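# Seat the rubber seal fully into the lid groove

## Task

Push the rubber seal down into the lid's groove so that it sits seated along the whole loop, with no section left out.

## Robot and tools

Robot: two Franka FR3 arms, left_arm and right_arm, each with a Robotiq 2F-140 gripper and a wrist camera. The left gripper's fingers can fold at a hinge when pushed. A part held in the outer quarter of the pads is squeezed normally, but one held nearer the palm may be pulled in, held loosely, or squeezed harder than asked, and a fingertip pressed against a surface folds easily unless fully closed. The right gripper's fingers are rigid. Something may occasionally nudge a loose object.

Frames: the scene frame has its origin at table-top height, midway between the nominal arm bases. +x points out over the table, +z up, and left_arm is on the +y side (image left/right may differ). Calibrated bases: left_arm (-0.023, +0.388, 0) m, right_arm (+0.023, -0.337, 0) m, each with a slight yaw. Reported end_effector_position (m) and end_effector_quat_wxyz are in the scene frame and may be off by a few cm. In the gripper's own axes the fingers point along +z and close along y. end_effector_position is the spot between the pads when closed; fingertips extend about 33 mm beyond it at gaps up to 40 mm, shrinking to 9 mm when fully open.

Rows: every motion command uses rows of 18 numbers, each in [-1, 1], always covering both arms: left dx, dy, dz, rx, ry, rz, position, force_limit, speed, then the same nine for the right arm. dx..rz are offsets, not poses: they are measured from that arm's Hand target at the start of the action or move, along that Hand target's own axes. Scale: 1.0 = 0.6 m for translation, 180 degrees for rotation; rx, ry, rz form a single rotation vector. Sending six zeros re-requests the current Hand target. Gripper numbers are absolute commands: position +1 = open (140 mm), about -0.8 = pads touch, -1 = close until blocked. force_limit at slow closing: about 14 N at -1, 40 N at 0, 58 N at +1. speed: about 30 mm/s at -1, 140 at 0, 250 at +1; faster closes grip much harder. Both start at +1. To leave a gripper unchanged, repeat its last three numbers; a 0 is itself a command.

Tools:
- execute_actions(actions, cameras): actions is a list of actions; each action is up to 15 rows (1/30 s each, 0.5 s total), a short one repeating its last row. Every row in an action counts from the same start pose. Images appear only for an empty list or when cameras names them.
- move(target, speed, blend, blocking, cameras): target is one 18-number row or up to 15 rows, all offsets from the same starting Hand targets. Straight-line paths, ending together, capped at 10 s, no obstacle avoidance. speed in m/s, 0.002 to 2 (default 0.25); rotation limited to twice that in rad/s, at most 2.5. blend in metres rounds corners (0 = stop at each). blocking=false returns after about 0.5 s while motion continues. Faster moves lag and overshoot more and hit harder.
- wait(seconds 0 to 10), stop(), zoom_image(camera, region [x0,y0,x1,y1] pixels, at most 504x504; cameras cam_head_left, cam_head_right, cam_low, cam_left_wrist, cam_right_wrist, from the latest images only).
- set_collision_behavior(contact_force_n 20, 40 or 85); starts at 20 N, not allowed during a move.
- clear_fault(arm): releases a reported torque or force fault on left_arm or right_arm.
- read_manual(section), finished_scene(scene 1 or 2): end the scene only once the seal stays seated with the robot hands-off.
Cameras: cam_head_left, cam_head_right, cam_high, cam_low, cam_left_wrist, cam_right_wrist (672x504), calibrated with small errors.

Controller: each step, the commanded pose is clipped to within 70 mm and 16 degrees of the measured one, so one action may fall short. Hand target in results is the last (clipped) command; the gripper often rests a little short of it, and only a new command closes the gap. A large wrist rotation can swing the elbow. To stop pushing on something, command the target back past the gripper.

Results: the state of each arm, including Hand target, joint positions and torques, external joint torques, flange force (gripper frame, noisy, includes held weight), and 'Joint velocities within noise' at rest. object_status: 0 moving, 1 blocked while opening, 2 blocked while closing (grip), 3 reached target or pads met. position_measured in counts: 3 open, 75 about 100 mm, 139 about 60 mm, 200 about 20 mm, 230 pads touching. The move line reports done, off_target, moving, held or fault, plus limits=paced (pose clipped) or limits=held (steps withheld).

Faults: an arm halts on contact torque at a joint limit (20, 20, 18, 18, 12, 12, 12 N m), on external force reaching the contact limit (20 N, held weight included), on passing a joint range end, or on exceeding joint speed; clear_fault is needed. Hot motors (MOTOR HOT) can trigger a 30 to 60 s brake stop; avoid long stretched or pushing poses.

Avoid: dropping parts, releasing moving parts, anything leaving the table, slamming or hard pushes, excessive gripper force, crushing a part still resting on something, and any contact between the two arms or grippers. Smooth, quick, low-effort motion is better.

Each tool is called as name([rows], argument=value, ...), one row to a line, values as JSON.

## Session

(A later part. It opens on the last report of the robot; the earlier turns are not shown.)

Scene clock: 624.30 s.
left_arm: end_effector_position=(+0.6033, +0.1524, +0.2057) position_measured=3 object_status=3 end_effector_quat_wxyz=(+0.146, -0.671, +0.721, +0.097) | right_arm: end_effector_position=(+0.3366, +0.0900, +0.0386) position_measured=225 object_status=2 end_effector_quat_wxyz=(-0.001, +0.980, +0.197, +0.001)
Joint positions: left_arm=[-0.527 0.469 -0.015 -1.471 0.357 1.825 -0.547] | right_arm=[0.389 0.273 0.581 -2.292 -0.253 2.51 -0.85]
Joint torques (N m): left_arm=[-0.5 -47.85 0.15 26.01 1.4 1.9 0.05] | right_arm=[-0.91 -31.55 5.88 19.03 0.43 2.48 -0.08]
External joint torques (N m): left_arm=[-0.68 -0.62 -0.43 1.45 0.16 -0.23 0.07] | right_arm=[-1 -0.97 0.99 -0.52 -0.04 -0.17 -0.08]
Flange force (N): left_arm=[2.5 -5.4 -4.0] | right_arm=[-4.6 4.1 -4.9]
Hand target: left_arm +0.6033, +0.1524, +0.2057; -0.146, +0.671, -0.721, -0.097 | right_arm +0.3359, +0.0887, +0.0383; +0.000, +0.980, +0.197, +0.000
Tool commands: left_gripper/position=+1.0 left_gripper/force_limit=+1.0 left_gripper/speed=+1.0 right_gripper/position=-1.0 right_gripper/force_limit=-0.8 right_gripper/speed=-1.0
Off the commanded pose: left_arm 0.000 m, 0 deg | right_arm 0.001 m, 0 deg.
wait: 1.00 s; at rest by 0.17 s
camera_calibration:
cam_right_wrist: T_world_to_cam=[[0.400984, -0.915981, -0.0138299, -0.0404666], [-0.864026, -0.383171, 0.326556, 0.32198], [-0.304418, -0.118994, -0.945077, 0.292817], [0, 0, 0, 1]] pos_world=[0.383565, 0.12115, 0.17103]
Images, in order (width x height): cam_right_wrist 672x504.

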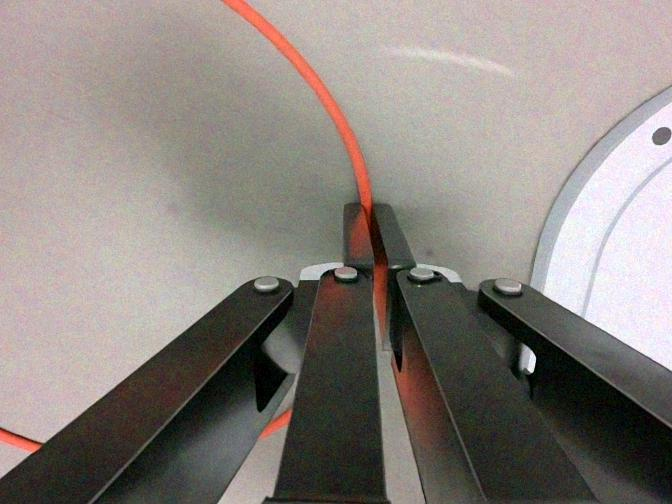

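move(target=[0,0,0,0,0,0,1,1,1,0,0,-0.0833,0,0,0,-1,-0.8,-1], speed=0.08, cameras=["cam_low","cam_head_left","cam_right_wrist"])

zoom_image(camera="cam_low", region=[500, 180, 672, 370])

zoom_image(camera="cam_head_left", region=[170, 290, 400, 430])

Scene clock: 632.83 s.
left_arm: end_effector_position=(+0.6033, +0.1524, +0.2057) position_measured=3 object_status=3 end_effector_quat_wxyz=(+0.146, -0.671, +0.721, +0.097) | right_arm: end_effector_position=(+0.3362, +0.0891, +0.0881) position_measured=225 object_status=2 end_effector_quat_wxyz=(+0.000, +0.981, +0.195, +0.001)
Joint positions: left_arm=[-0.527 0.469 -0.015 -1.471 0.357 1.825 -0.547] | right_arm=[0.341 0.158 0.641 -2.278 -0.142 2.403 -0.925]
Joint velocities: left_arm=[within noise] | right_arm=[0 0 0.002 0.002 -0.002 -0.001 -0.008]
Joint torques (N m): left_arm=[-0.51 -47.86 0.15 26.03 1.4 1.88 -0.01] | right_arm=[-0.96 -28.38 4.08 21.21 0.71 2.49 -0.17]
External joint torques (N m): left_arm=[-0.58 -0.7 -0.35 1.47 0.16 -0.26 0.01] | right_arm=[-0.96 -0.7 1.03 -0.21 0.15 -0.18 -0.17]
Flange force (N): left_arm=[2.3 -5.3 -4.1] | right_arm=[-3.7 3.3 -3.6]
Hand target: left_arm +0.6033, +0.1524, +0.2057; -0.146, +0.671, -0.721, -0.097 | right_arm +0.3359, +0.0887, +0.0883; +0.000, +0.980, +0.197, +0.000
Off the commanded pose: left_arm 0.000 m, 0 deg | right_arm 0.001 m, 0 deg.
move: done
camera_calibration:
cam_right_wrist: T_world_to_cam=[[0.398531, -0.917073, -0.0122297, -0.0396901], [-0.865054, -0.380288, 0.327204, 0.305187], [-0.304721, -0.119821, -0.944875, 0.339485], [0, 0, 0, 1]] pos_world=[0.383269, 0.120338, 0.220427]
Images, in order (width x height): cam_head_left 672x504, cam_low 672x504, cam_right_wrist 672x504.

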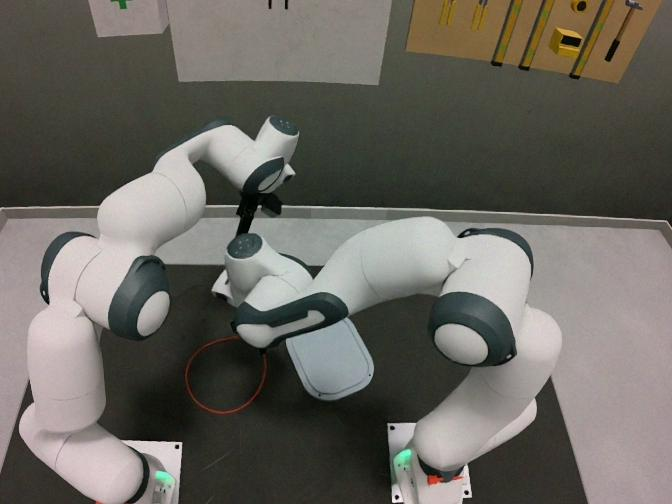

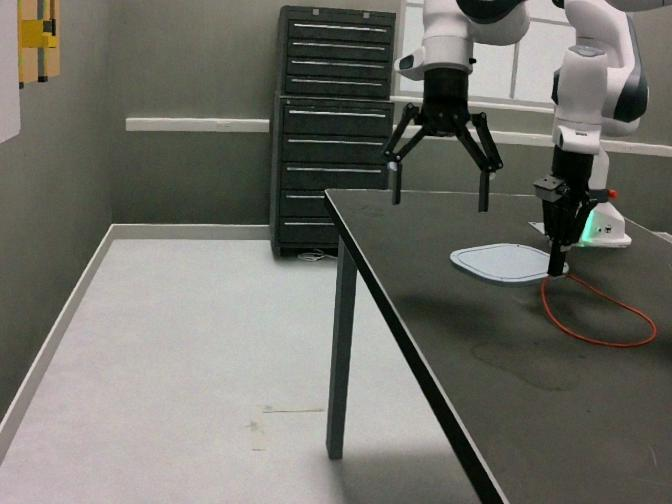

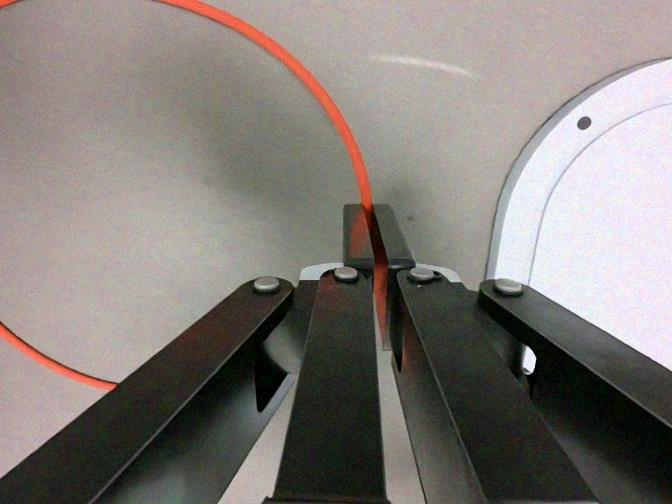

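Scaled by 2.653 from the camera's 672x504 image, which has a finer 960x720 frame.

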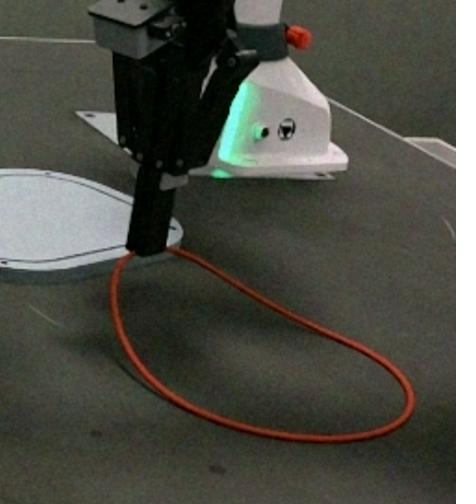

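Scaled by 2.191 from the camera's 672x504 image, which has a finer 960x720 frame.

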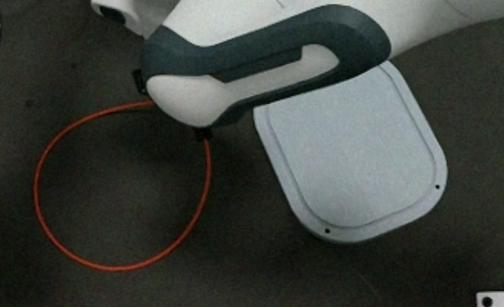

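move([
  [0,0,0,0,0,0,1,1,1,0,0,-0.0528,0,0,0,-1,-0.8,-1],
  [0,0,0,0,0,0,1,1,1,-0.1088,0.4378,-0.0528,0,0,0,-1,-0.8,-1],
  [0,0,0,0,0,0,1,1,1,-0.1088,0.4378,-0.0195,0,0,0,-1,-0.8,-1],
], speed=0.12, blend=[0.02,0.02,0], cameras=["cam_low","cam_head_left","cam_right_wrist","cam_high"])

zoom_image(camera="cam_low", region=[430, 200, 672, 370])

zoom_image(camera="cam_head_left", region=[170, 290, 400, 430])

Scene clock: 705.80 s.
left_arm: end_effector_position=(+0.6033, +0.1524, +0.2057) position_measured=3 object_status=3 end_effector_quat_wxyz=(+0.146, -0.671, +0.721, +0.097) | right_arm: end_effector_position=(+0.3774, -0.1785, +0.1007) position_measured=225 object_status=2 end_effector_quat_wxyz=(-0.001, +0.981, +0.192, +0.000)
Joint positions: left_arm=[-0.527 0.469 -0.015 -1.471 0.357 1.825 -0.547] | right_arm=[0.25 -0.295 0.225 -2.728 0.104 2.438 -1.614]
Joint velocities: left_arm=[within noise] | right_arm=[-0.001 0.001 -0.001 0 0.001 0.001 -0.005]
Joint torques (N m): left_arm=[-0.52 -47.85 0.13 26.02 1.4 1.89 0.02] | right_arm=[-0.26 -17.56 -1.53 20.72 0.19 2.95 -0.15]
External joint torques (N m): left_arm=[-0.56 -1.01 -0.35 1.65 0.17 -0.22 0.04] | right_arm=[-0.32 0.41 0.23 -0.47 -0.38 0.29 -0.15]
Flange force (N): left_arm=[2.1 -5.2 -4.4] | right_arm=[0.4 0.7 2.6]
Hand target: left_arm +0.6033, +0.1524, +0.2057; -0.146, +0.671, -0.721, -0.097 | right_arm +0.3771, -0.1788, +0.0998; +0.000, +0.980, +0.197, +0.000
Off the commanded pose: left_arm 0.000 m, 0 deg | right_arm 0.001 m, 1 deg.
move: done; blend cut to 0.0158 m at target 1, 0.01 m at target 2
camera_calibration:
cam_right_wrist: T_world_to_cam=[[0.392978, -0.919437, -0.0143155, -0.299451], [-0.866498, -0.375473, 0.32894, 0.236173], [-0.307815, -0.116862, -0.944242, 0.33349], [0, 0, 0, 1]] pos_world=[0.424974, -0.147678, 0.232921]
Images, in order (width x height): cam_head_left 672x504, cam_high 672x504, cam_low 672x504, cam_right_wrist 672x504.

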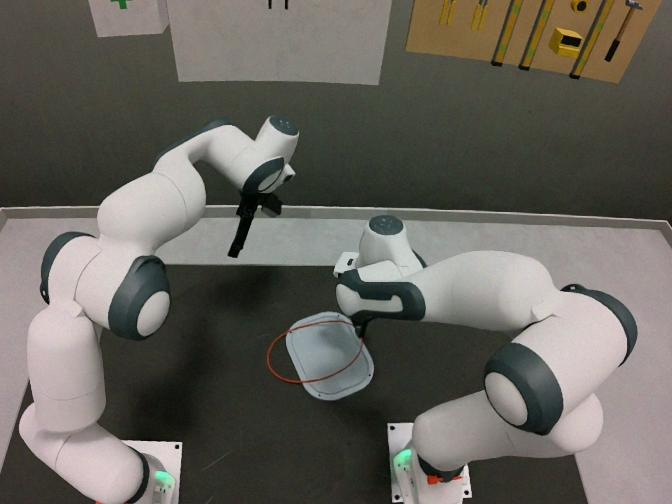

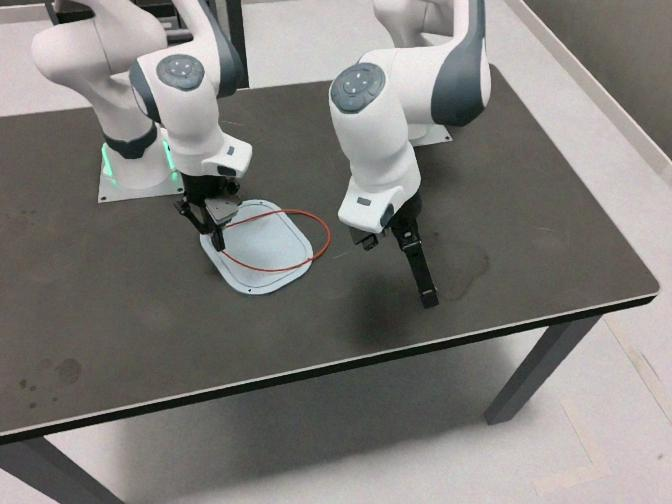

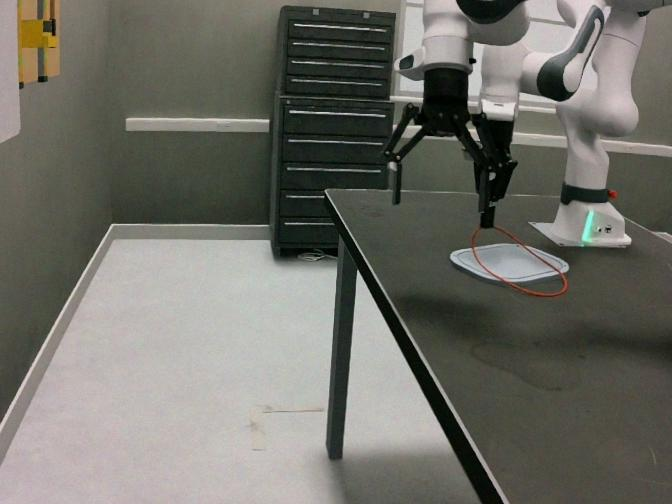

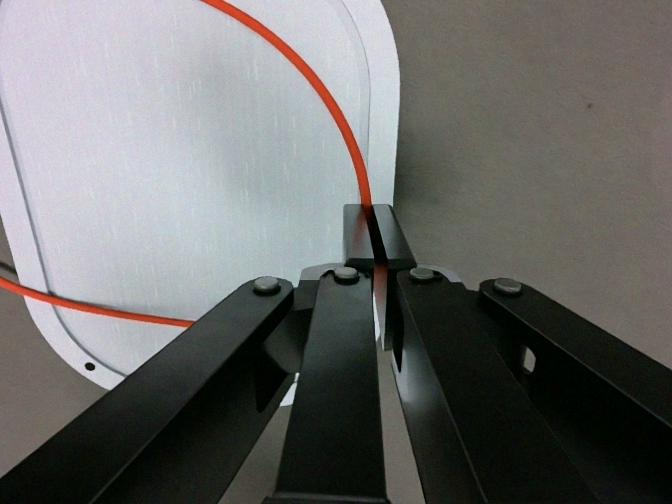

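Scaled by 2.083 from the camera's 672x504 image, which has a finer 960x720 frame.

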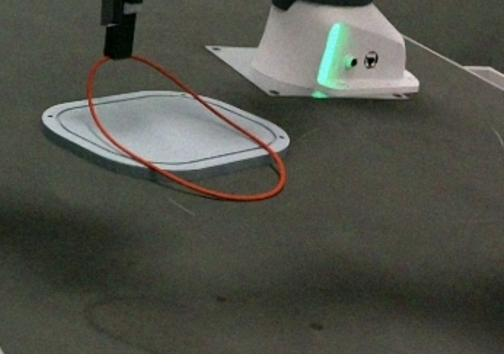

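Scaled by 2.191 from the camera's 672x504 image, which has a finer 960x720 frame.

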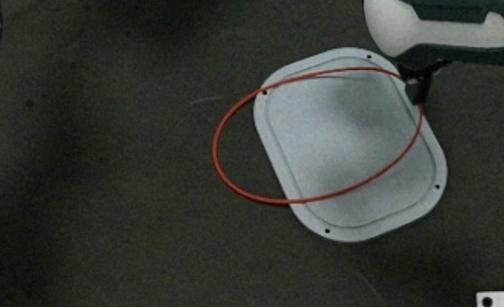

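zoom_image(camera="cam_right_wrist", region=[270, 40, 450, 290])

Scaled by 2.016 from the camera's 672x504 image, which has a finer 960x720 frame.

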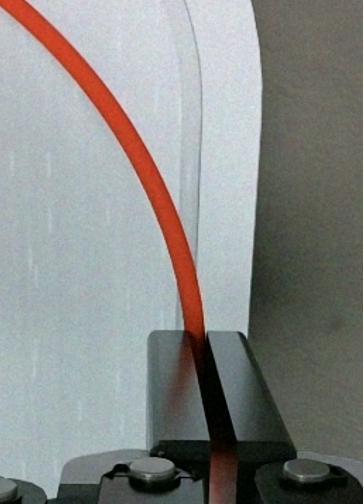

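move(target=[0,0,0,0,0,0,1,1,1,0,0.0022,0.0667,0,0,0,-1,-0.8,-1], speed=0.08, cameras=["cam_low","cam_right_wrist"])

zoom_image(camera="cam_right_wrist", region=[270, 40, 450, 290])

zoom_image(camera="cam_low", region=[430, 200, 630, 330])

Scene clock: 737.17 s.
left_arm: end_effector_position=(+0.6033, +0.1524, +0.2057) position_measured=3 object_status=3 end_effector_quat_wxyz=(+0.146, -0.671, +0.721, +0.097) | right_arm: end_effector_position=(+0.3772, -0.1796, +0.0603) position_measured=225 object_status=2 end_effector_quat_wxyz=(-0.001, +0.980, +0.198, -0.001)
Joint positions: left_arm=[-0.527 0.469 -0.015 -1.471 0.357 1.825 -0.547] | right_arm=[0.239 -0.186 0.235 -2.756 0.085 2.573 -1.613]
Joint velocities: left_arm=[within noise] | right_arm=[0 0.001 0.001 0.001 -0.001 0.004 0.002]
Joint torques (N m): left_arm=[-0.52 -47.9 0.12 25.99 1.4 1.88 0.03] | right_arm=[-0.97 -19.51 -0.17 19.05 0.07 2.82 0.29]
External joint torques (N m): left_arm=[-0.58 -0.93 -0.37 1.54 0.17 -0.24 0.04] | right_arm=[-1.03 0.42 0.96 -0.3 -0.41 0.16 0.29]
Flange force (N): left_arm=[2.0 -4.9 -4.3] | right_arm=[1.7 -0.6 3.0]
Hand target: left_arm +0.6033, +0.1524, +0.2057; -0.146, +0.671, -0.721, -0.097 | right_arm +0.3776, -0.1800, +0.0598; +0.000, +0.980, +0.197, +0.000
Off the commanded pose: left_arm 0.000 m, 0 deg | right_arm 0.001 m, 0 deg.
move: done
camera_calibration:
cam_right_wrist: T_world_to_cam=[[0.403776, -0.914741, -0.0146416, -0.304208], [-0.861521, -0.385572, 0.330326, 0.245008], [-0.307808, -0.120764, -0.943753, 0.294465], [0, 0, 0, 1]] pos_world=[0.42455, -0.148242, 0.192516]
Images, in order (width x height): cam_low 672x504, cam_right_wrist 672x504.

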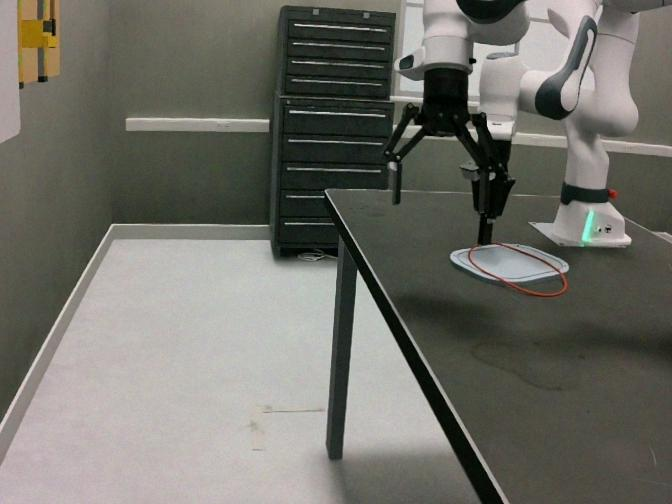

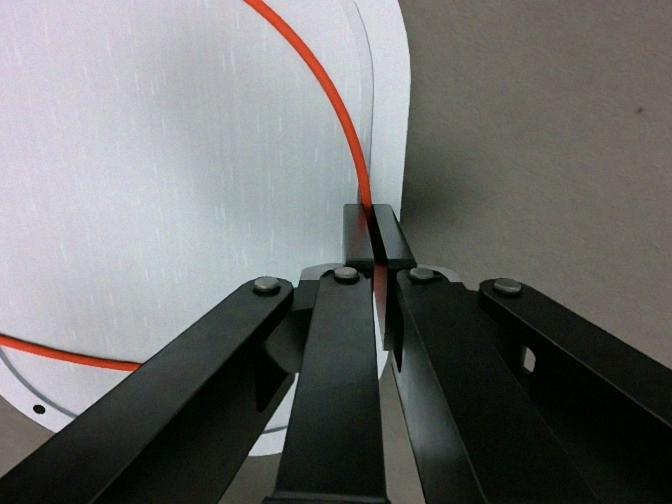

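Scaled by 2.016 from the camera's 672x504 image, which has a finer 960x720 frame.

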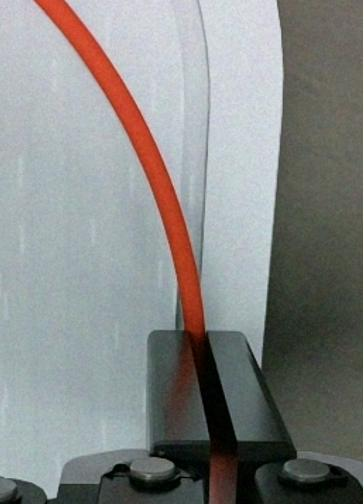

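Scaled by 2.520 from the camera's 672x504 image, which has a finer 960x720 frame.

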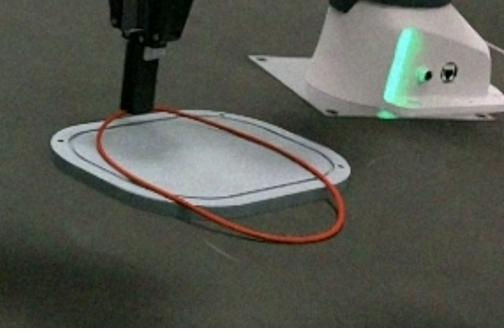

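move(target=[0,0,0,0,0,0,1,1,1,0,0,0.01,0,0,0,-1,-0.8,-1], speed=0.04)

move(target=[0,0,0,0,0,0,1,1,1,0,0,0.005,0,0,0,-1,-0.8,-1], speed=0.03)

Scene clock: 759.47 s.
left_arm: end_effector_position=(+0.6033, +0.1524, +0.2057) position_measured=3 object_status=3 end_effector_quat_wxyz=(+0.146, -0.671, +0.721, +0.097) | right_arm: end_effector_position=(+0.3778, -0.1794, +0.0547) position_measured=225 object_status=2 end_effector_quat_wxyz=(-0.001, +0.980, +0.198, +0.000)
Joint positions: left_arm=[-0.527 0.469 -0.015 -1.471 0.357 1.825 -0.547] | right_arm=[0.237 -0.168 0.238 -2.757 0.08 2.593 -1.61]
Joint velocities: left_arm=[within noise] | right_arm=[0 -0.001 0.001 0.001 -0.001 0.004 0.001]
Joint torques (N m): left_arm=[-0.53 -47.89 0.16 25.99 1.41 1.88 -0.01] | right_arm=[-0.9 -19.86 0.03 18.43 0.05 2.86 0.28]
External joint torques (N m): left_arm=[-0.43 -0.89 -0.2 1.52 0.17 -0.25 0] | right_arm=[-0.86 0.33 1.15 -0.58 -0.42 0.21 0.28]
Flange force (N): left_arm=[1.9 -5.0 -4.1] | right_arm=[0.5 -1.1 3.0]
Hand target: left_arm +0.6033, +0.1524, +0.2057; -0.146, +0.671, -0.721, -0.097 | right_arm +0.3776, -0.1800, +0.0538; +0.000, +0.980, +0.197, +0.000
Off the commanded pose: left_arm 0.000 m, 0 deg | right_arm 0.001 m, 0 deg.
move: done

Scene clock: 760.23 s.
left_arm: end_effector_position=(+0.6033, +0.1524, +0.2057) position_measured=3 object_status=3 end_effector_quat_wxyz=(+0.146, -0.671, +0.721, +0.097) | right_arm: end_effector_position=(+0.3778, -0.1793, +0.0517) position_measured=225 object_status=2 end_effector_quat_wxyz=(-0.001, +0.980, +0.198, +0.000)
Joint positions: left_arm=[-0.527 0.469 -0.015 -1.471 0.357 1.825 -0.547] | right_arm=[0.235 -0.159 0.239 -2.759 0.078 2.603 -1.608]
Joint velocities: left_arm=[within noise] | right_arm=[0 -0.002 0 -0.001 0.001 0.005 0.003]
Joint torques (N m): left_arm=[-0.56 -47.88 0.13 26.01 1.4 1.87 0.02] | right_arm=[-0.88 -20 0.04 18.19 0.05 2.9 0.25]
External joint torques (N m): left_arm=[-0.55 -0.58 -0.31 1.39 0.16 -0.27 0.04] | right_arm=[-0.92 0.44 1.03 -0.71 -0.4 0.24 0.25]
Flange force (N): left_arm=[2.3 -5.3 -3.9] | right_arm=[0.4 -0.8 3.5]
Hand target: left_arm +0.6033, +0.1524, +0.2057; -0.146, +0.671, -0.721, -0.097 | right_arm +0.3776, -0.1800, +0.0508; +0.000, +0.980, +0.197, +0.000
Off the commanded pose: left_arm 0.000 m, 0 deg | right_arm 0.001 m, 0 deg.
move: done

move(target=[0,0,0,0,0,0,1,1,1,0,0,0.0033,0,0,0,-1,-0.8,-1], speed=0.02)

move(target=[0,0,0,0,0,0,1,1,1,0,0,0.0025,0,0,0,-1,-0.8,-1], speed=0.02, cameras=["cam_low","cam_right_wrist"])

zoom_image(camera="cam_right_wrist", region=[290, 60, 450, 270])

zoom_image(camera="cam_low", region=[430, 210, 590, 320])

Scene clock: 771.27 s.
left_arm: end_effector_position=(+0.6033, +0.1524, +0.2057) position_measured=3 object_status=3 end_effector_quat_wxyz=(+0.146, -0.671, +0.721, +0.097) | right_arm: end_effector_position=(+0.3778, -0.1794, +0.0498) position_measured=225 object_status=2 end_effector_quat_wxyz=(-0.001, +0.980, +0.198, +0.000)
Joint positions: left_arm=[-0.527 0.469 -0.015 -1.471 0.357 1.825 -0.547] | right_arm=[0.235 -0.153 0.239 -2.759 0.076 2.61 -1.607]
Joint torques (N m): left_arm=[-0.51 -47.84 0.11 25.98 1.4 1.88 0.02] | right_arm=[-0.99 -19.98 -0.01 18.11 0.02 3.04 0.27]
External joint torques (N m): left_arm=[-0.79 -0.63 -0.55 1.41 0.15 -0.24 0.04] | right_arm=[-1.01 0.55 0.96 -0.71 -0.42 0.38 0.27]
Flange force (N): left_arm=[2.6 -5.1 -4.1] | right_arm=[0.7 -0.6 4.4]
Hand target: left_arm +0.6033, +0.1524, +0.2057; -0.146, +0.671, -0.721, -0.097 | right_arm +0.3776, -0.1800, +0.0488; +0.000, +0.980, +0.197, +0.000
Off the commanded pose: left_arm 0.000 m, 0 deg | right_arm 0.001 m, 0 deg.
move: done

Scene clock: 771.97 s.
left_arm: end_effector_position=(+0.6033, +0.1524, +0.2057) position_measured=3 object_status=3 end_effector_quat_wxyz=(+0.146, -0.671, +0.721, +0.097) | right_arm: end_effector_position=(+0.3779, -0.1793, +0.0495) position_measured=225 object_status=2 end_effector_quat_wxyz=(-0.001, +0.980, +0.198, +0.000)
Joint positions: left_arm=[-0.527 0.469 -0.015 -1.471 0.357 1.825 -0.547] | right_arm=[0.235 -0.152 0.24 -2.759 0.075 2.611 -1.605]
Joint torques (N m): left_arm=[-0.53 -47.87 0.15 26.01 1.4 1.89 0.04] | right_arm=[-1.16 -17.86 -0.05 17.68 -0.06 3.63 0.26]
External joint torques (N m): left_arm=[-0.55 -0.98 -0.3 1.61 0.17 -0.23 0.06] | right_arm=[-1.16 2.61 0.94 -1.07 -0.51 0.97 0.26]
Flange force (N): left_arm=[2.0 -5.2 -4.4] | right_arm=[5.4 -0.3 13.0]
Hand target: left_arm +0.6033, +0.1524, +0.2057; -0.146, +0.671, -0.721, -0.097 | right_arm +0.3776, -0.1800, +0.0473; +0.000, +0.980, +0.197, +0.000
Off the commanded pose: left_arm 0.000 m, 0 deg | right_arm 0.002 m, 0 deg.
move: done
camera_calibration:
cam_right_wrist: T_world_to_cam=[[0.40398, -0.914663, -0.0138742, -0.304416], [-0.861964, -0.385695, 0.329023, 0.249536], [-0.306297, -0.12096, -0.94422, 0.283988], [0, 0, 0, 1]] pos_world=[0.425053, -0.147842, 0.181821]
Images, in order (width x height): cam_low 672x504, cam_right_wrist 672x504.

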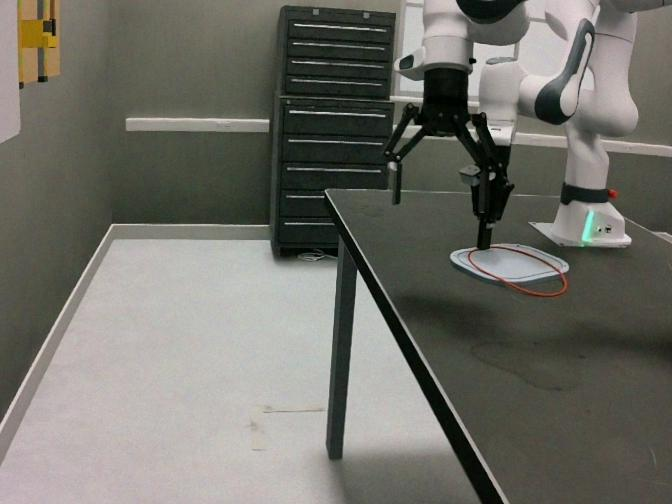

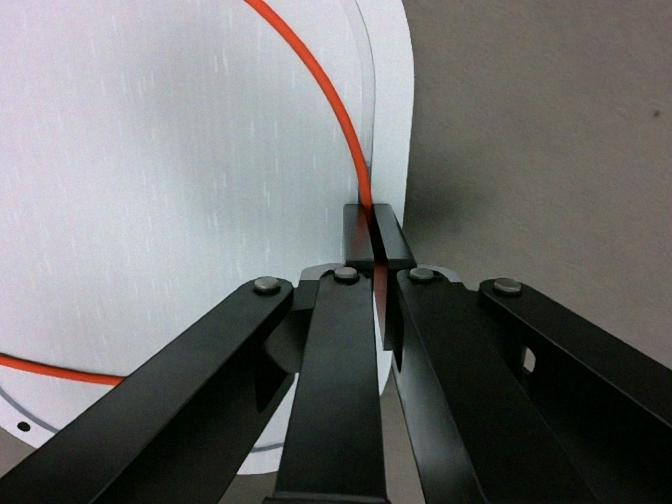

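Scaled by 2.400 from the camera's 672x504 image, which has a finer 960x720 frame.

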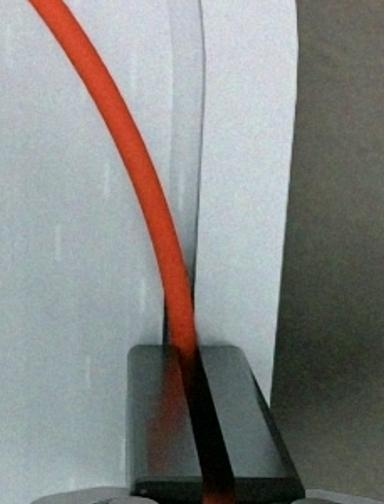

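Scaled by 3.150 from the camera's 672x504 image, which has a finer 960x720 frame.

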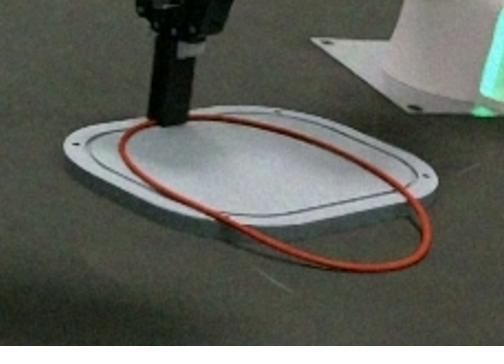

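move(target=[0,0,0,0,0,0,1,1,1,0,0,-0.0033,0,0,0,-1,-0.8,-1], speed=0.02)

move(target=[0,0,0,0,0,0,1,1,1,0,0,0,0,0,0,-0.6,-0.8,-1], speed=0.02, cameras=["cam_low","cam_right_wrist"])

zoom_image(camera="cam_right_wrist", region=[290, 60, 450, 270])

Scene clock: 790.60 s.
left_arm: end_effector_position=(+0.6033, +0.1524, +0.2057) position_measured=3 object_status=3 end_effector_quat_wxyz=(+0.146, -0.671, +0.721, +0.097) | right_arm: end_effector_position=(+0.3778, -0.1793, +0.0497) position_measured=225 object_status=2 end_effector_quat_wxyz=(-0.001, +0.980, +0.198, +0.000)
Joint positions: left_arm=[-0.527 0.469 -0.015 -1.471 0.357 1.825 -0.547] | right_arm=[0.235 -0.152 0.24 -2.759 0.075 2.61 -1.605]
Joint torques (N m): left_arm=[-0.54 -47.83 0.11 26.01 1.4 1.88 0.03] | right_arm=[-0.85 -20.37 -0.34 18.17 0.24 2.99 0.17]
External joint torques (N m): left_arm=[-0.63 -0.79 -0.4 1.53 0.16 -0.24 0.05] | right_arm=[-0.87 0.12 0.63 -0.67 -0.2 0.32 0.17]
Flange force (N): left_arm=[2.3 -5.3 -4.2] | right_arm=[-0.8 -0.2 2.5]
Hand target: left_arm +0.6033, +0.1524, +0.2057; -0.146, +0.671, -0.721, -0.097 | right_arm +0.3776, -0.1800, +0.0493; +0.000, +0.980, +0.197, +0.000
Off the commanded pose: left_arm 0.000 m, 0 deg | right_arm 0.001 m, 0 deg.
move: done

Scene clock: 791.30 s.
left_arm: end_effector_position=(+0.6033, +0.1524, +0.2057) position_measured=3 object_status=3 end_effector_quat_wxyz=(+0.146, -0.671, +0.721, +0.097) | right_arm: end_effector_position=(+0.3778, -0.1793, +0.0497) position_measured=205 object_status=0 end_effector_quat_wxyz=(-0.001, +0.980, +0.198, +0.000)
Joint positions: left_arm=[-0.527 0.469 -0.015 -1.471 0.357 1.825 -0.547] | right_arm=[0.235 -0.152 0.24 -2.759 0.075 2.61 -1.605]
Joint torques (N m): left_arm=[-0.54 -47.85 0.16 25.99 1.41 1.89 0.04] | right_arm=[-0.79 -20.67 -0.31 18.15 0.32 2.75 0.18]
External joint torques (N m): left_arm=[-0.34 -0.94 -0.13 1.59 0.18 -0.23 0.05] | right_arm=[-0.84 -0.22 0.63 -0.59 -0.12 0.1 0.18]
Flange force (N): left_arm=[1.8 -5.3 -4.2] | right_arm=[-1.6 -0.3 0.6]
Hand target: left_arm +0.6033, +0.1524, +0.2057; -0.146, +0.671, -0.721, -0.097 | right_arm +0.3776, -0.1800, +0.0493; +0.000, +0.980, +0.197, +0.000
Off the commanded pose: left_arm 0.000 m, 0 deg | right_arm 0.001 m, 0 deg.
move: done
camera_calibration:
cam_right_wrist: T_world_to_cam=[[0.403695, -0.914789, -0.0138075, -0.304326], [-0.862055, -0.385391, 0.329142, 0.249565], [-0.306417, -0.12097, -0.94418, 0.284125], [0, 0, 0, 1]] pos_world=[0.425054, -0.147843, 0.18192]
Images, in order (width x height): cam_low 672x504, cam_right_wrist 672x504.

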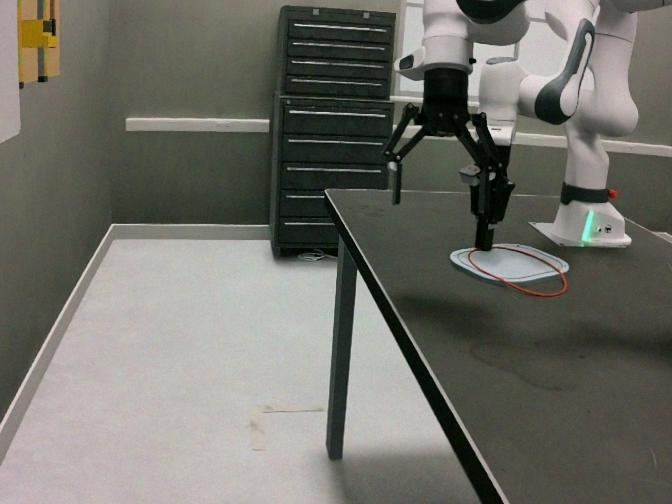

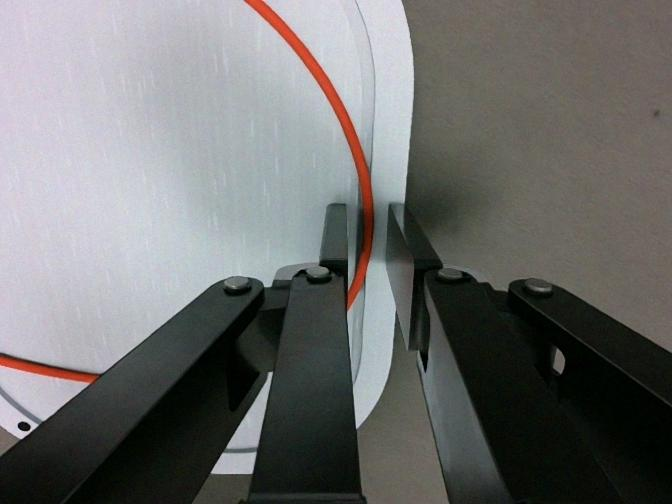

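Scaled by 2.400 from the camera's 672x504 image, which has a finer 960x720 frame.

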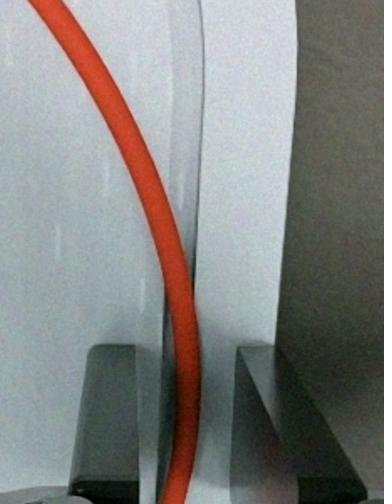

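move(target=[0,0,0,0,0,0,1,1,1,0.03,0,-0.05,0,0,0,-0.6,-0.8,-1], speed=0.08, cameras=["cam_right_wrist"])

zoom_image(camera="cam_right_wrist", region=[290, 80, 450, 290])

Scene clock: 800.87 s.
left_arm: end_effector_position=(+0.6033, +0.1524, +0.2057) position_measured=3 object_status=3 end_effector_quat_wxyz=(+0.146, -0.671, +0.721, +0.097) | right_arm: end_effector_position=(+0.3940, -0.1724, +0.0788) position_measured=205 object_status=3 end_effector_quat_wxyz=(-0.001, +0.980, +0.198, +0.000)
Joint positions: left_arm=[-0.527 0.469 -0.015 -1.471 0.357 1.825 -0.547] | right_arm=[0.235 -0.185 0.236 -2.691 0.075 2.51 -1.605]
Joint velocities: left_arm=[within noise] | right_arm=[0 -0.001 -0.002 -0.001 0 -0.005 0.002]
Joint torques (N m): left_arm=[-0.55 -47.79 0.13 26.03 1.4 1.89 -0.02] | right_arm=[-0.73 -21.11 -0.91 20.5 0.39 2.5 0.04]
External joint torques (N m): left_arm=[-0.44 -0.8 -0.24 1.58 0.17 -0.23 0] | right_arm=[-0.75 -0.29 0.3 0.29 -0.13 -0.15 0.04]
Flange force (N): left_arm=[2.2 -5.6 -4.2] | right_arm=[0.6 0.4 -1.1]
Hand target: left_arm +0.6033, +0.1524, +0.2057; -0.146, +0.671, -0.721, -0.097 | right_arm +0.3943, -0.1731, +0.0793; +0.000, +0.980, +0.197, +0.000
Off the commanded pose: left_arm 0.000 m, 0 deg | right_arm 0.001 m, 0 deg.
move: done
camera_calibration:
cam_right_wrist: T_world_to_cam=[[0.402897, -0.915153, -0.0130076, -0.303983], [-0.86275, -0.384493, 0.328371, 0.257089], [-0.305511, -0.121077, -0.944459, 0.31711], [0, 0, 0, 1]] pos_world=[0.441158, -0.140947, 0.211123]
Images, in order (width x height): cam_right_wrist 672x504.

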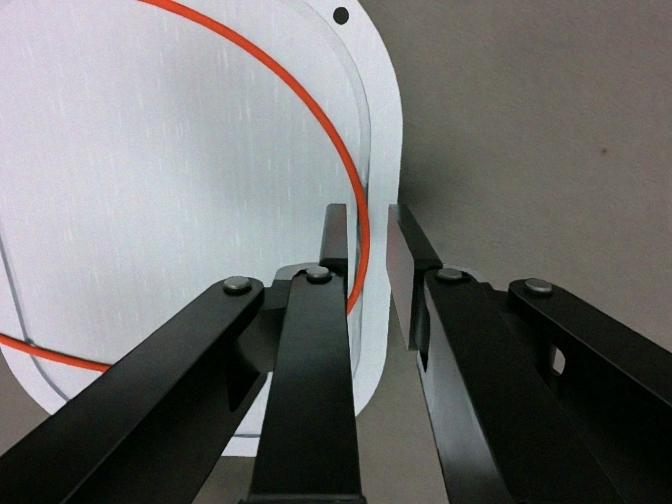

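Scaled by 2.400 from the camera's 672x504 image, which has a finer 960x720 frame.

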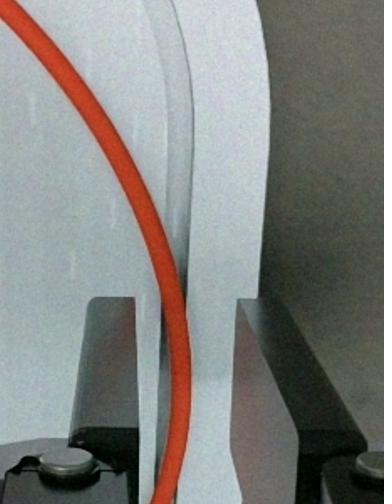

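move([
  [0,0,0,0,0,0,1,1,1,-0.021,0,0,0,0,0,-1,-0.8,-1],
  [0,0,0,0,0,0,1,1,1,-0.021,0,0.0388,0,0,0,-1,-0.8,-1],
], speed=0.06)

move(target=[0,0,0,0,0,0,1,1,1,0,0,0.004,0,0,0,-1,-0.8,-1], speed=0.03)

move(target=[0,0,0,0,0,0,1,1,1,0,0,0.003,0,0,0,-1,-0.8,-1], speed=0.03)

Scene clock: 824.57 s.
left_arm: end_effector_position=(+0.6033, +0.1524, +0.2057) position_measured=3 object_status=3 end_effector_quat_wxyz=(+0.146, -0.671, +0.721, +0.097) | right_arm: end_effector_position=(+0.3824, -0.1774, +0.0567) position_measured=230 object_status=3 end_effector_quat_wxyz=(-0.001, +0.980, +0.198, +0.000)
Joint positions: left_arm=[-0.527 0.469 -0.015 -1.471 0.357 1.825 -0.547] | right_arm=[0.237 -0.159 0.236 -2.74 0.075 2.584 -1.606]
Joint velocities: left_arm=[within noise] | right_arm=[-0.001 0 0.001 0.001 -0.001 0.004 0.001]
Joint torques (N m): left_arm=[-0.51 -47.88 0.14 26.05 1.41 1.89 0] | right_arm=[-0.99 -20.28 0.05 18.88 0.05 2.88 0.2]
External joint torques (N m): left_arm=[-0.54 -0.92 -0.33 1.61 0.17 -0.23 0.02] | right_arm=[-0.96 0.35 1.11 -0.28 -0.42 0.22 0.2]
Flange force (N): left_arm=[2.1 -5.3 -4.3] | right_arm=[1.4 -0.7 2.9]
Hand target: left_arm +0.6033, +0.1524, +0.2057; -0.146, +0.671, -0.721, -0.097 | right_arm +0.3826, -0.1779, +0.0560; +0.000, +0.980, +0.197, +0.000
Off the commanded pose: left_arm 0.000 m, 0 deg | right_arm 0.001 m, 0 deg.
move: done

Scene clock: 825.27 s.
left_arm: end_effector_position=(+0.6033, +0.1524, +0.2057) position_measured=3 object_status=3 end_effector_quat_wxyz=(+0.146, -0.671, +0.721, +0.097) | right_arm: end_effector_position=(+0.3828, -0.1773, +0.0545) position_measured=230 object_status=3 end_effector_quat_wxyz=(-0.001, +0.980, +0.198, +0.000)
Joint positions: left_arm=[-0.527 0.469 -0.015 -1.471 0.357 1.825 -0.547] | right_arm=[0.236 -0.152 0.236 -2.741 0.073 2.592 -1.605]
Joint velocities: left_arm=[within noise] | right_arm=[0.001 0.001 0 -0.001 0 0.005 0.002]
Joint torques (N m): left_arm=[-0.59 -47.87 0.11 26.02 1.41 1.89 0] | right_arm=[-0.95 -20.49 0.09 18.35 0.04 2.95 0.23]
External joint torques (N m): left_arm=[-0.67 -0.64 -0.39 1.44 0.16 -0.25 0.02] | right_arm=[-0.91 0.42 1.13 -0.77 -0.43 0.28 0.23]
Flange force (N): left_arm=[2.4 -5.3 -4.0] | right_arm=[0.0 -0.9 3.6]
Hand target: left_arm +0.6033, +0.1524, +0.2057; -0.146, +0.671, -0.721, -0.097 | right_arm +0.3826, -0.1779, +0.0536; +0.000, +0.980, +0.197, +0.000
Off the commanded pose: left_arm 0.000 m, 0 deg | right_arm 0.001 m, 0 deg.
move: done

Scene clock: 825.97 s.
left_arm: end_effector_position=(+0.6033, +0.1524, +0.2057) position_measured=3 object_status=3 end_effector_quat_wxyz=(+0.146, -0.671, +0.721, +0.097) | right_arm: end_effector_position=(+0.3829, -0.1772, +0.0530) position_measured=230 object_status=3 end_effector_quat_wxyz=(-0.001, +0.980, +0.198, +0.000)
Joint positions: left_arm=[-0.527 0.469 -0.015 -1.471 0.357 1.825 -0.547] | right_arm=[0.236 -0.147 0.236 -2.741 0.071 2.598 -1.603]
Joint torques (N m): left_arm=[-0.55 -47.85 0.17 26.02 1.42 1.89 0.02] | right_arm=[-0.92 -20.22 0.09 18.2 0.03 3.05 0.32]
External joint torques (N m): left_arm=[-0.69 -0.77 -0.37 1.52 0.17 -0.23 0.03] | right_arm=[-0.97 0.75 1 -0.83 -0.43 0.37 0.32]
Flange force (N): left_arm=[2.4 -5.3 -4.2] | right_arm=[0.8 -0.8 4.9]
Hand target: left_arm +0.6033, +0.1524, +0.2057; -0.146, +0.671, -0.721, -0.097 | right_arm +0.3826, -0.1779, +0.0518; +0.000, +0.980, +0.197, +0.000
Off the commanded pose: left_arm 0.000 m, 0 deg | right_arm 0.001 m, 0 deg.
move: done

move(target=[0,0,0,0,0,0,1,1,1,0,0,0.003,0,0,0,-1,-0.8,-1], speed=0.03)

move(target=[0,0,0,0,0,0,1,1,1,0,0,0.003,0,0,0,-1,-0.8,-1], speed=0.03, cameras=["cam_right_wrist"])

zoom_image(camera="cam_right_wrist", region=[290, 80, 450, 290])

Scene clock: 836.47 s.
left_arm: end_effector_position=(+0.6033, +0.1524, +0.2057) position_measured=3 object_status=3 end_effector_quat_wxyz=(+0.146, -0.671, +0.721, +0.097) | right_arm: end_effector_position=(+0.3829, -0.1768, +0.0525) position_measured=230 object_status=3 end_effector_quat_wxyz=(-0.001, +0.980, +0.199, +0.000)
Joint positions: left_arm=[-0.527 0.469 -0.015 -1.471 0.357 1.825 -0.547] | right_arm=[0.236 -0.145 0.237 -2.741 0.07 2.6 -1.602]
Joint torques (N m): left_arm=[-0.48 -47.86 0.16 25.99 1.4 1.88 0.03] | right_arm=[-1.39 -18.01 -0.88 17.74 -0.1 3.67 0.33]
External joint torques (N m): left_arm=[-0.46 -0.68 -0.26 1.44 0.17 -0.25 0.04] | right_arm=[-1.39 2.9 0.07 -1.24 -0.56 1.01 0.33]
Flange force (N): left_arm=[2.1 -5.3 -4.0] | right_arm=[5.6 1.1 13.7]
Hand target: left_arm +0.6033, +0.1524, +0.2057; -0.146, +0.671, -0.721, -0.097 | right_arm +0.3826, -0.1779, +0.0500; +0.000, +0.980, +0.197, +0.000
Off the commanded pose: left_arm 0.000 m, 0 deg | right_arm 0.003 m, 0 deg.
move: done

Scene clock: 837.40 s.
left_arm: end_effector_position=(+0.6033, +0.1524, +0.2057) position_measured=3 object_status=3 end_effector_quat_wxyz=(+0.146, -0.671, +0.721, +0.097) | right_arm: end_effector_position=(+0.3844, -0.1751, +0.0516) position_measured=230 object_status=3 end_effector_quat_wxyz=(-0.002, +0.980, +0.199, +0.003)
Joint positions: left_arm=[-0.527 0.469 -0.015 -1.471 0.357 1.825 -0.547] | right_arm=[0.236 -0.141 0.24 -2.741 0.069 2.61 -1.601]
Joint velocities: left_arm=[within noise] | right_arm=[0 0.001 -0.001 0.001 -0.001 0.004 0.003]
Joint torques (N m): left_arm=[-0.52 -47.87 0.11 26.02 1.41 1.89 0.05] | right_arm=[-2.19 -17.41 -0.94 16.49 -0.31 2.84 0.24]
External joint torques (N m): left_arm=[-0.55 -1.13 -0.35 1.69 0.18 -0.22 0.06] | right_arm=[-2.17 3.57 0.02 -2.43 -0.77 0.16 0.24]
Flange force (N): left_arm=[1.9 -5.1 -4.6] | right_arm=[4.6 2.3 13.9]
Hand target: left_arm +0.6033, +0.1524, +0.2057; -0.146, +0.671, -0.721, -0.097 | right_arm +0.3826, -0.1779, +0.0482; +0.000, +0.980, +0.197, +0.000
Off the commanded pose: left_arm 0.000 m, 0 deg | right_arm 0.005 m, 0 deg.
move: off_target (right_arm)
camera_calibration:
cam_right_wrist: T_world_to_cam=[[0.405878, -0.913821, -0.0139291, -0.303797], [-0.863113, -0.388278, 0.322917, 0.256417], [-0.300497, -0.119043, -0.946325, 0.286663], [0, 0, 0, 1]] pos_world=[0.430763, -0.14393, 0.184244]
Images, in order (width x height): cam_right_wrist 672x504.

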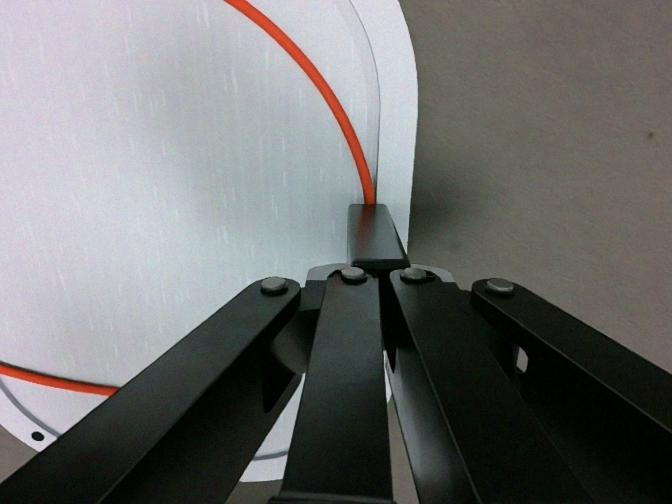

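Scaled by 2.400 from the camera's 672x504 image, which has a finer 960x720 frame.

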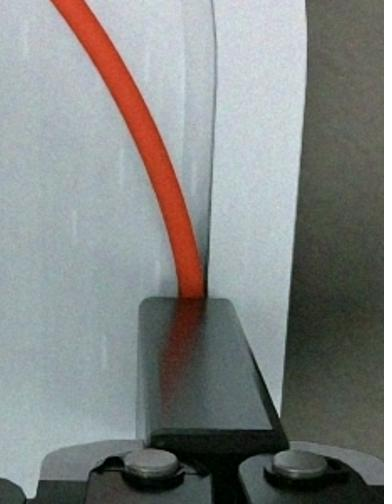

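set_collision_behavior(contact_force_n=40)

move(target=[0,0,0,0,0,0,1,1,1,0.002,-0.001,0.003,0,0,0,-1,-0.8,-1], speed=0.03)

move(target=[0,0,0,0,0,0,1,1,1,0,0,0.003,0,0,0,-1,-0.8,-1], speed=0.03)

Set on each arm: contact force limit 40 N; load limits (N m) waist: 35, shoulder: 35, upper arm roll: 32, elbow: 30, forearm roll: 12, wrist pitch: 12, wrist roll: 12.

Scene clock: 857.93 s.
left_arm: end_effector_position=(+0.6033, +0.1524, +0.2057) position_measured=3 object_status=3 end_effector_quat_wxyz=(+0.146, -0.671, +0.721, +0.097) | right_arm: end_effector_position=(+0.3846, -0.1762, +0.0497) position_measured=230 object_status=3 end_effector_quat_wxyz=(-0.001, +0.980, +0.198, +0.002)
Joint positions: left_arm=[-0.527 0.469 -0.015 -1.471 0.357 1.825 -0.547] | right_arm=[0.233 -0.134 0.24 -2.74 0.065 2.613 -1.598]
Joint torques (N m): left_arm=[-0.51 -47.85 0.15 25.98 1.4 1.88 0] | right_arm=[-1.1 -16.62 0.1 17.65 -0.06 3.66 0.23]
External joint torques (N m): left_arm=[-0.37 -0.84 -0.19 1.5 0.17 -0.25 0.01] | right_arm=[-1.08 4.47 1.01 -1.15 -0.51 0.99 0.23]
Flange force (N): left_arm=[1.9 -5.1 -4.1] | right_arm=[9.9 -0.5 18.5]
Hand target: left_arm +0.6033, +0.1524, +0.2057; -0.146, +0.671, -0.721, -0.097 | right_arm +0.3835, -0.1769, +0.0464; +0.000, +0.980, +0.197, +0.000
Off the commanded pose: left_arm 0.000 m, 0 deg | right_arm 0.004 m, 0 deg.
move: off_target (right_arm)

Scene clock: 858.73 s.
left_arm: end_effector_position=(+0.6033, +0.1524, +0.2057) position_measured=3 object_status=3 end_effector_quat_wxyz=(+0.146, -0.671, +0.721, +0.097) | right_arm: end_effector_position=(+0.3859, -0.1756, +0.0497) position_measured=230 object_status=3 end_effector_quat_wxyz=(-0.001, +0.980, +0.198, +0.003)
Joint positions: left_arm=[-0.527 0.469 -0.015 -1.471 0.357 1.825 -0.547] | right_arm=[0.233 -0.132 0.24 -2.739 0.063 2.617 -1.596]
Joint velocities: left_arm=[within noise] | right_arm=[-0.001 0.002 -0.001 0 -0.002 0.004 0.002]
Joint torques (N m): left_arm=[-0.57 -47.88 0.12 26.04 1.4 1.88 -0.01] | right_arm=[-1.13 -15.39 0.02 16.16 0.04 3.68 0.27]
External joint torques (N m): left_arm=[-0.66 -0.87 -0.39 1.58 0.16 -0.24 0.01] | right_arm=[-1.07 5.83 0.96 -2.61 -0.41 1.01 0.27]
Flange force (N): left_arm=[2.3 -5.2 -4.4] | right_arm=[8.9 -0.5 23.2]
Hand target: left_arm +0.6033, +0.1524, +0.2057; -0.146, +0.671, -0.721, -0.097 | right_arm +0.3835, -0.1769, +0.0446; +0.000, +0.980, +0.197, +0.000
Off the commanded pose: left_arm 0.000 m, 0 deg | right_arm 0.006 m, 0 deg.
move: off_target (right_arm)

move([
  [0,0,0,0,0,0,1,1,1,0,0,-0.008,0,0,0,-1,-0.8,-1],
  [0,0,0,0,0,0,1,1,1,0.05,0,-0.06,0,0,0,-1,-0.8,-1],
], speed=0.06, cameras=["cam_right_wrist"])

zoom_image(camera="cam_right_wrist", region=[290, 80, 450, 290])

Scene clock: 873.13 s.
left_arm: end_effector_position=(+0.6033, +0.1524, +0.2057) position_measured=3 object_status=3 end_effector_quat_wxyz=(+0.146, -0.671, +0.721, +0.097) | right_arm: end_effector_position=(+0.4112, -0.1644, +0.0807) position_measured=230 object_status=3 end_effector_quat_wxyz=(-0.002, +0.980, +0.198, +0.001)
Joint positions: left_arm=[-0.527 0.469 -0.015 -1.471 0.357 1.825 -0.547] | right_arm=[0.227 -0.136 0.239 -2.632 0.058 2.501 -1.595]
Joint velocities: left_arm=[within noise] | right_arm=[0 0 0 0 0 -0.005 0]
Joint torques (N m): left_arm=[-0.49 -47.89 0.11 25.98 1.41 1.88 0.01] | right_arm=[-0.98 -22.93 -0.31 20.67 0.12 2.49 0.25]
External joint torques (N m): left_arm=[-0.54 -0.89 -0.37 1.54 0.17 -0.24 0.03] | right_arm=[-1 -0.37 0.63 0.29 -0.4 -0.17 0.25]
Flange force (N): left_arm=[2.1 -5.0 -4.2] | right_arm=[1.0 -0.2 -0.9]
Hand target: left_arm +0.6033, +0.1524, +0.2057; -0.146, +0.671, -0.721, -0.097 | right_arm +0.4112, -0.1654, +0.0806; +0.000, +0.980, +0.197, +0.000
Off the commanded pose: left_arm 0.000 m, 0 deg | right_arm 0.001 m, 0 deg.
move: done
camera_calibration:
cam_right_wrist: T_world_to_cam=[[0.404322, -0.914502, -0.0144768, -0.303914], [-0.862374, -0.386453, 0.327056, 0.273979], [-0.304688, -0.119751, -0.944894, 0.324941], [0, 0, 0, 1]] pos_world=[0.458157, -0.133138, 0.213028]
Images, in order (width x height): cam_right_wrist 672x504.

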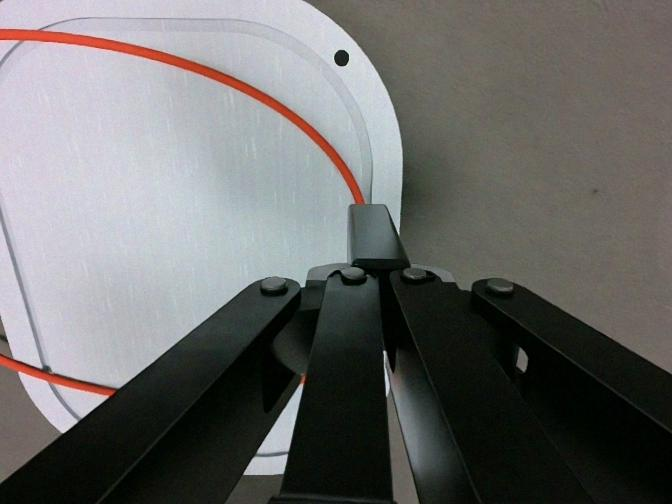

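Scaled by 2.400 from the camera's 672x504 image, which has a finer 960x720 frame.

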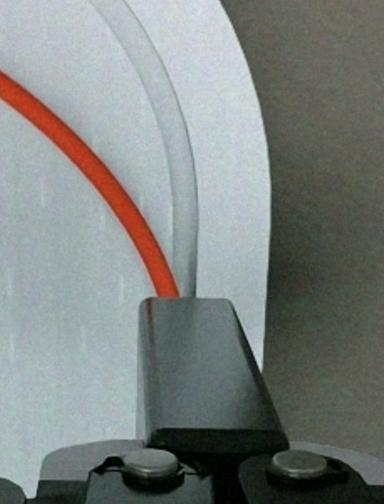

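move(target=[0,0,0,0,0,0,1,1,1,-0.1417,0.02,0,0,0,0,-1,-0.8,-1], speed=0.15, cameras=["cam_right_wrist"])

zoom_image(camera="cam_right_wrist", region=[270, 0, 430, 210])

Scene clock: 882.13 s.
left_arm: end_effector_position=(+0.6033, +0.1524, +0.2057) position_measured=3 object_status=3 end_effector_quat_wxyz=(+0.146, -0.671, +0.721, +0.097) | right_arm: end_effector_position=(+0.3387, -0.2091, +0.0809) position_measured=230 object_status=3 end_effector_quat_wxyz=(+0.000, +0.981, +0.194, +0.001)
Joint positions: left_arm=[-0.527 0.469 -0.015 -1.471 0.357 1.825 -0.547] | right_arm=[0.271 -0.398 0.182 -2.889 0.117 2.495 -1.658]
Joint velocities: left_arm=[within noise] | right_arm=[0.003 0 0 0 0 0.001 -0.006]
Joint torques (N m): left_arm=[-0.51 -47.88 0.13 25.98 1.41 1.88 0.01] | right_arm=[-0.21 -14.38 -1.53 19.76 0.41 2.48 -0.24]
External joint torques (N m): left_arm=[-0.33 -0.79 -0.17 1.48 0.18 -0.25 0.02] | right_arm=[-0.2 -0.47 0.29 -0.7 -0.13 -0.19 -0.24]
Flange force (N): left_arm=[1.9 -5.2 -4.0] | right_arm=[-3.6 0.4 -1.6]
Hand target: left_arm +0.6033, +0.1524, +0.2057; -0.146, +0.671, -0.721, -0.097 | right_arm +0.3374, -0.2093, +0.0806; +0.000, +0.980, +0.197, +0.000
Off the commanded pose: left_arm 0.000 m, 0 deg | right_arm 0.001 m, 0 deg.
move: done
camera_calibration:
cam_right_wrist: T_world_to_cam=[[0.396267, -0.918061, -0.0116872, -0.313805], [-0.866057, -0.377986, 0.327218, 0.197147], [-0.304824, -0.119544, -0.944877, 0.297821], [0, 0, 0, 1]] pos_world=[0.385874, -0.177971, 0.213227]
Images, in order (width x height): cam_right_wrist 672x504.

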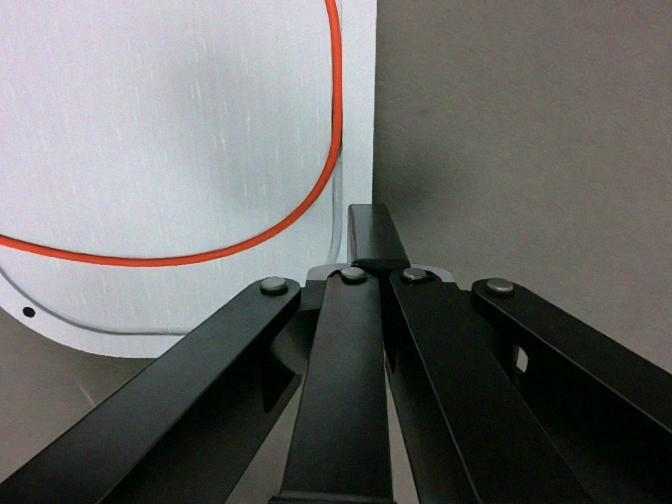

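Scaled by 2.400 from the camera's 672x504 image, which has a finer 960x720 frame.

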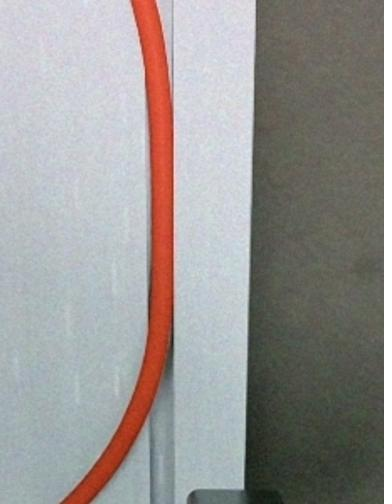

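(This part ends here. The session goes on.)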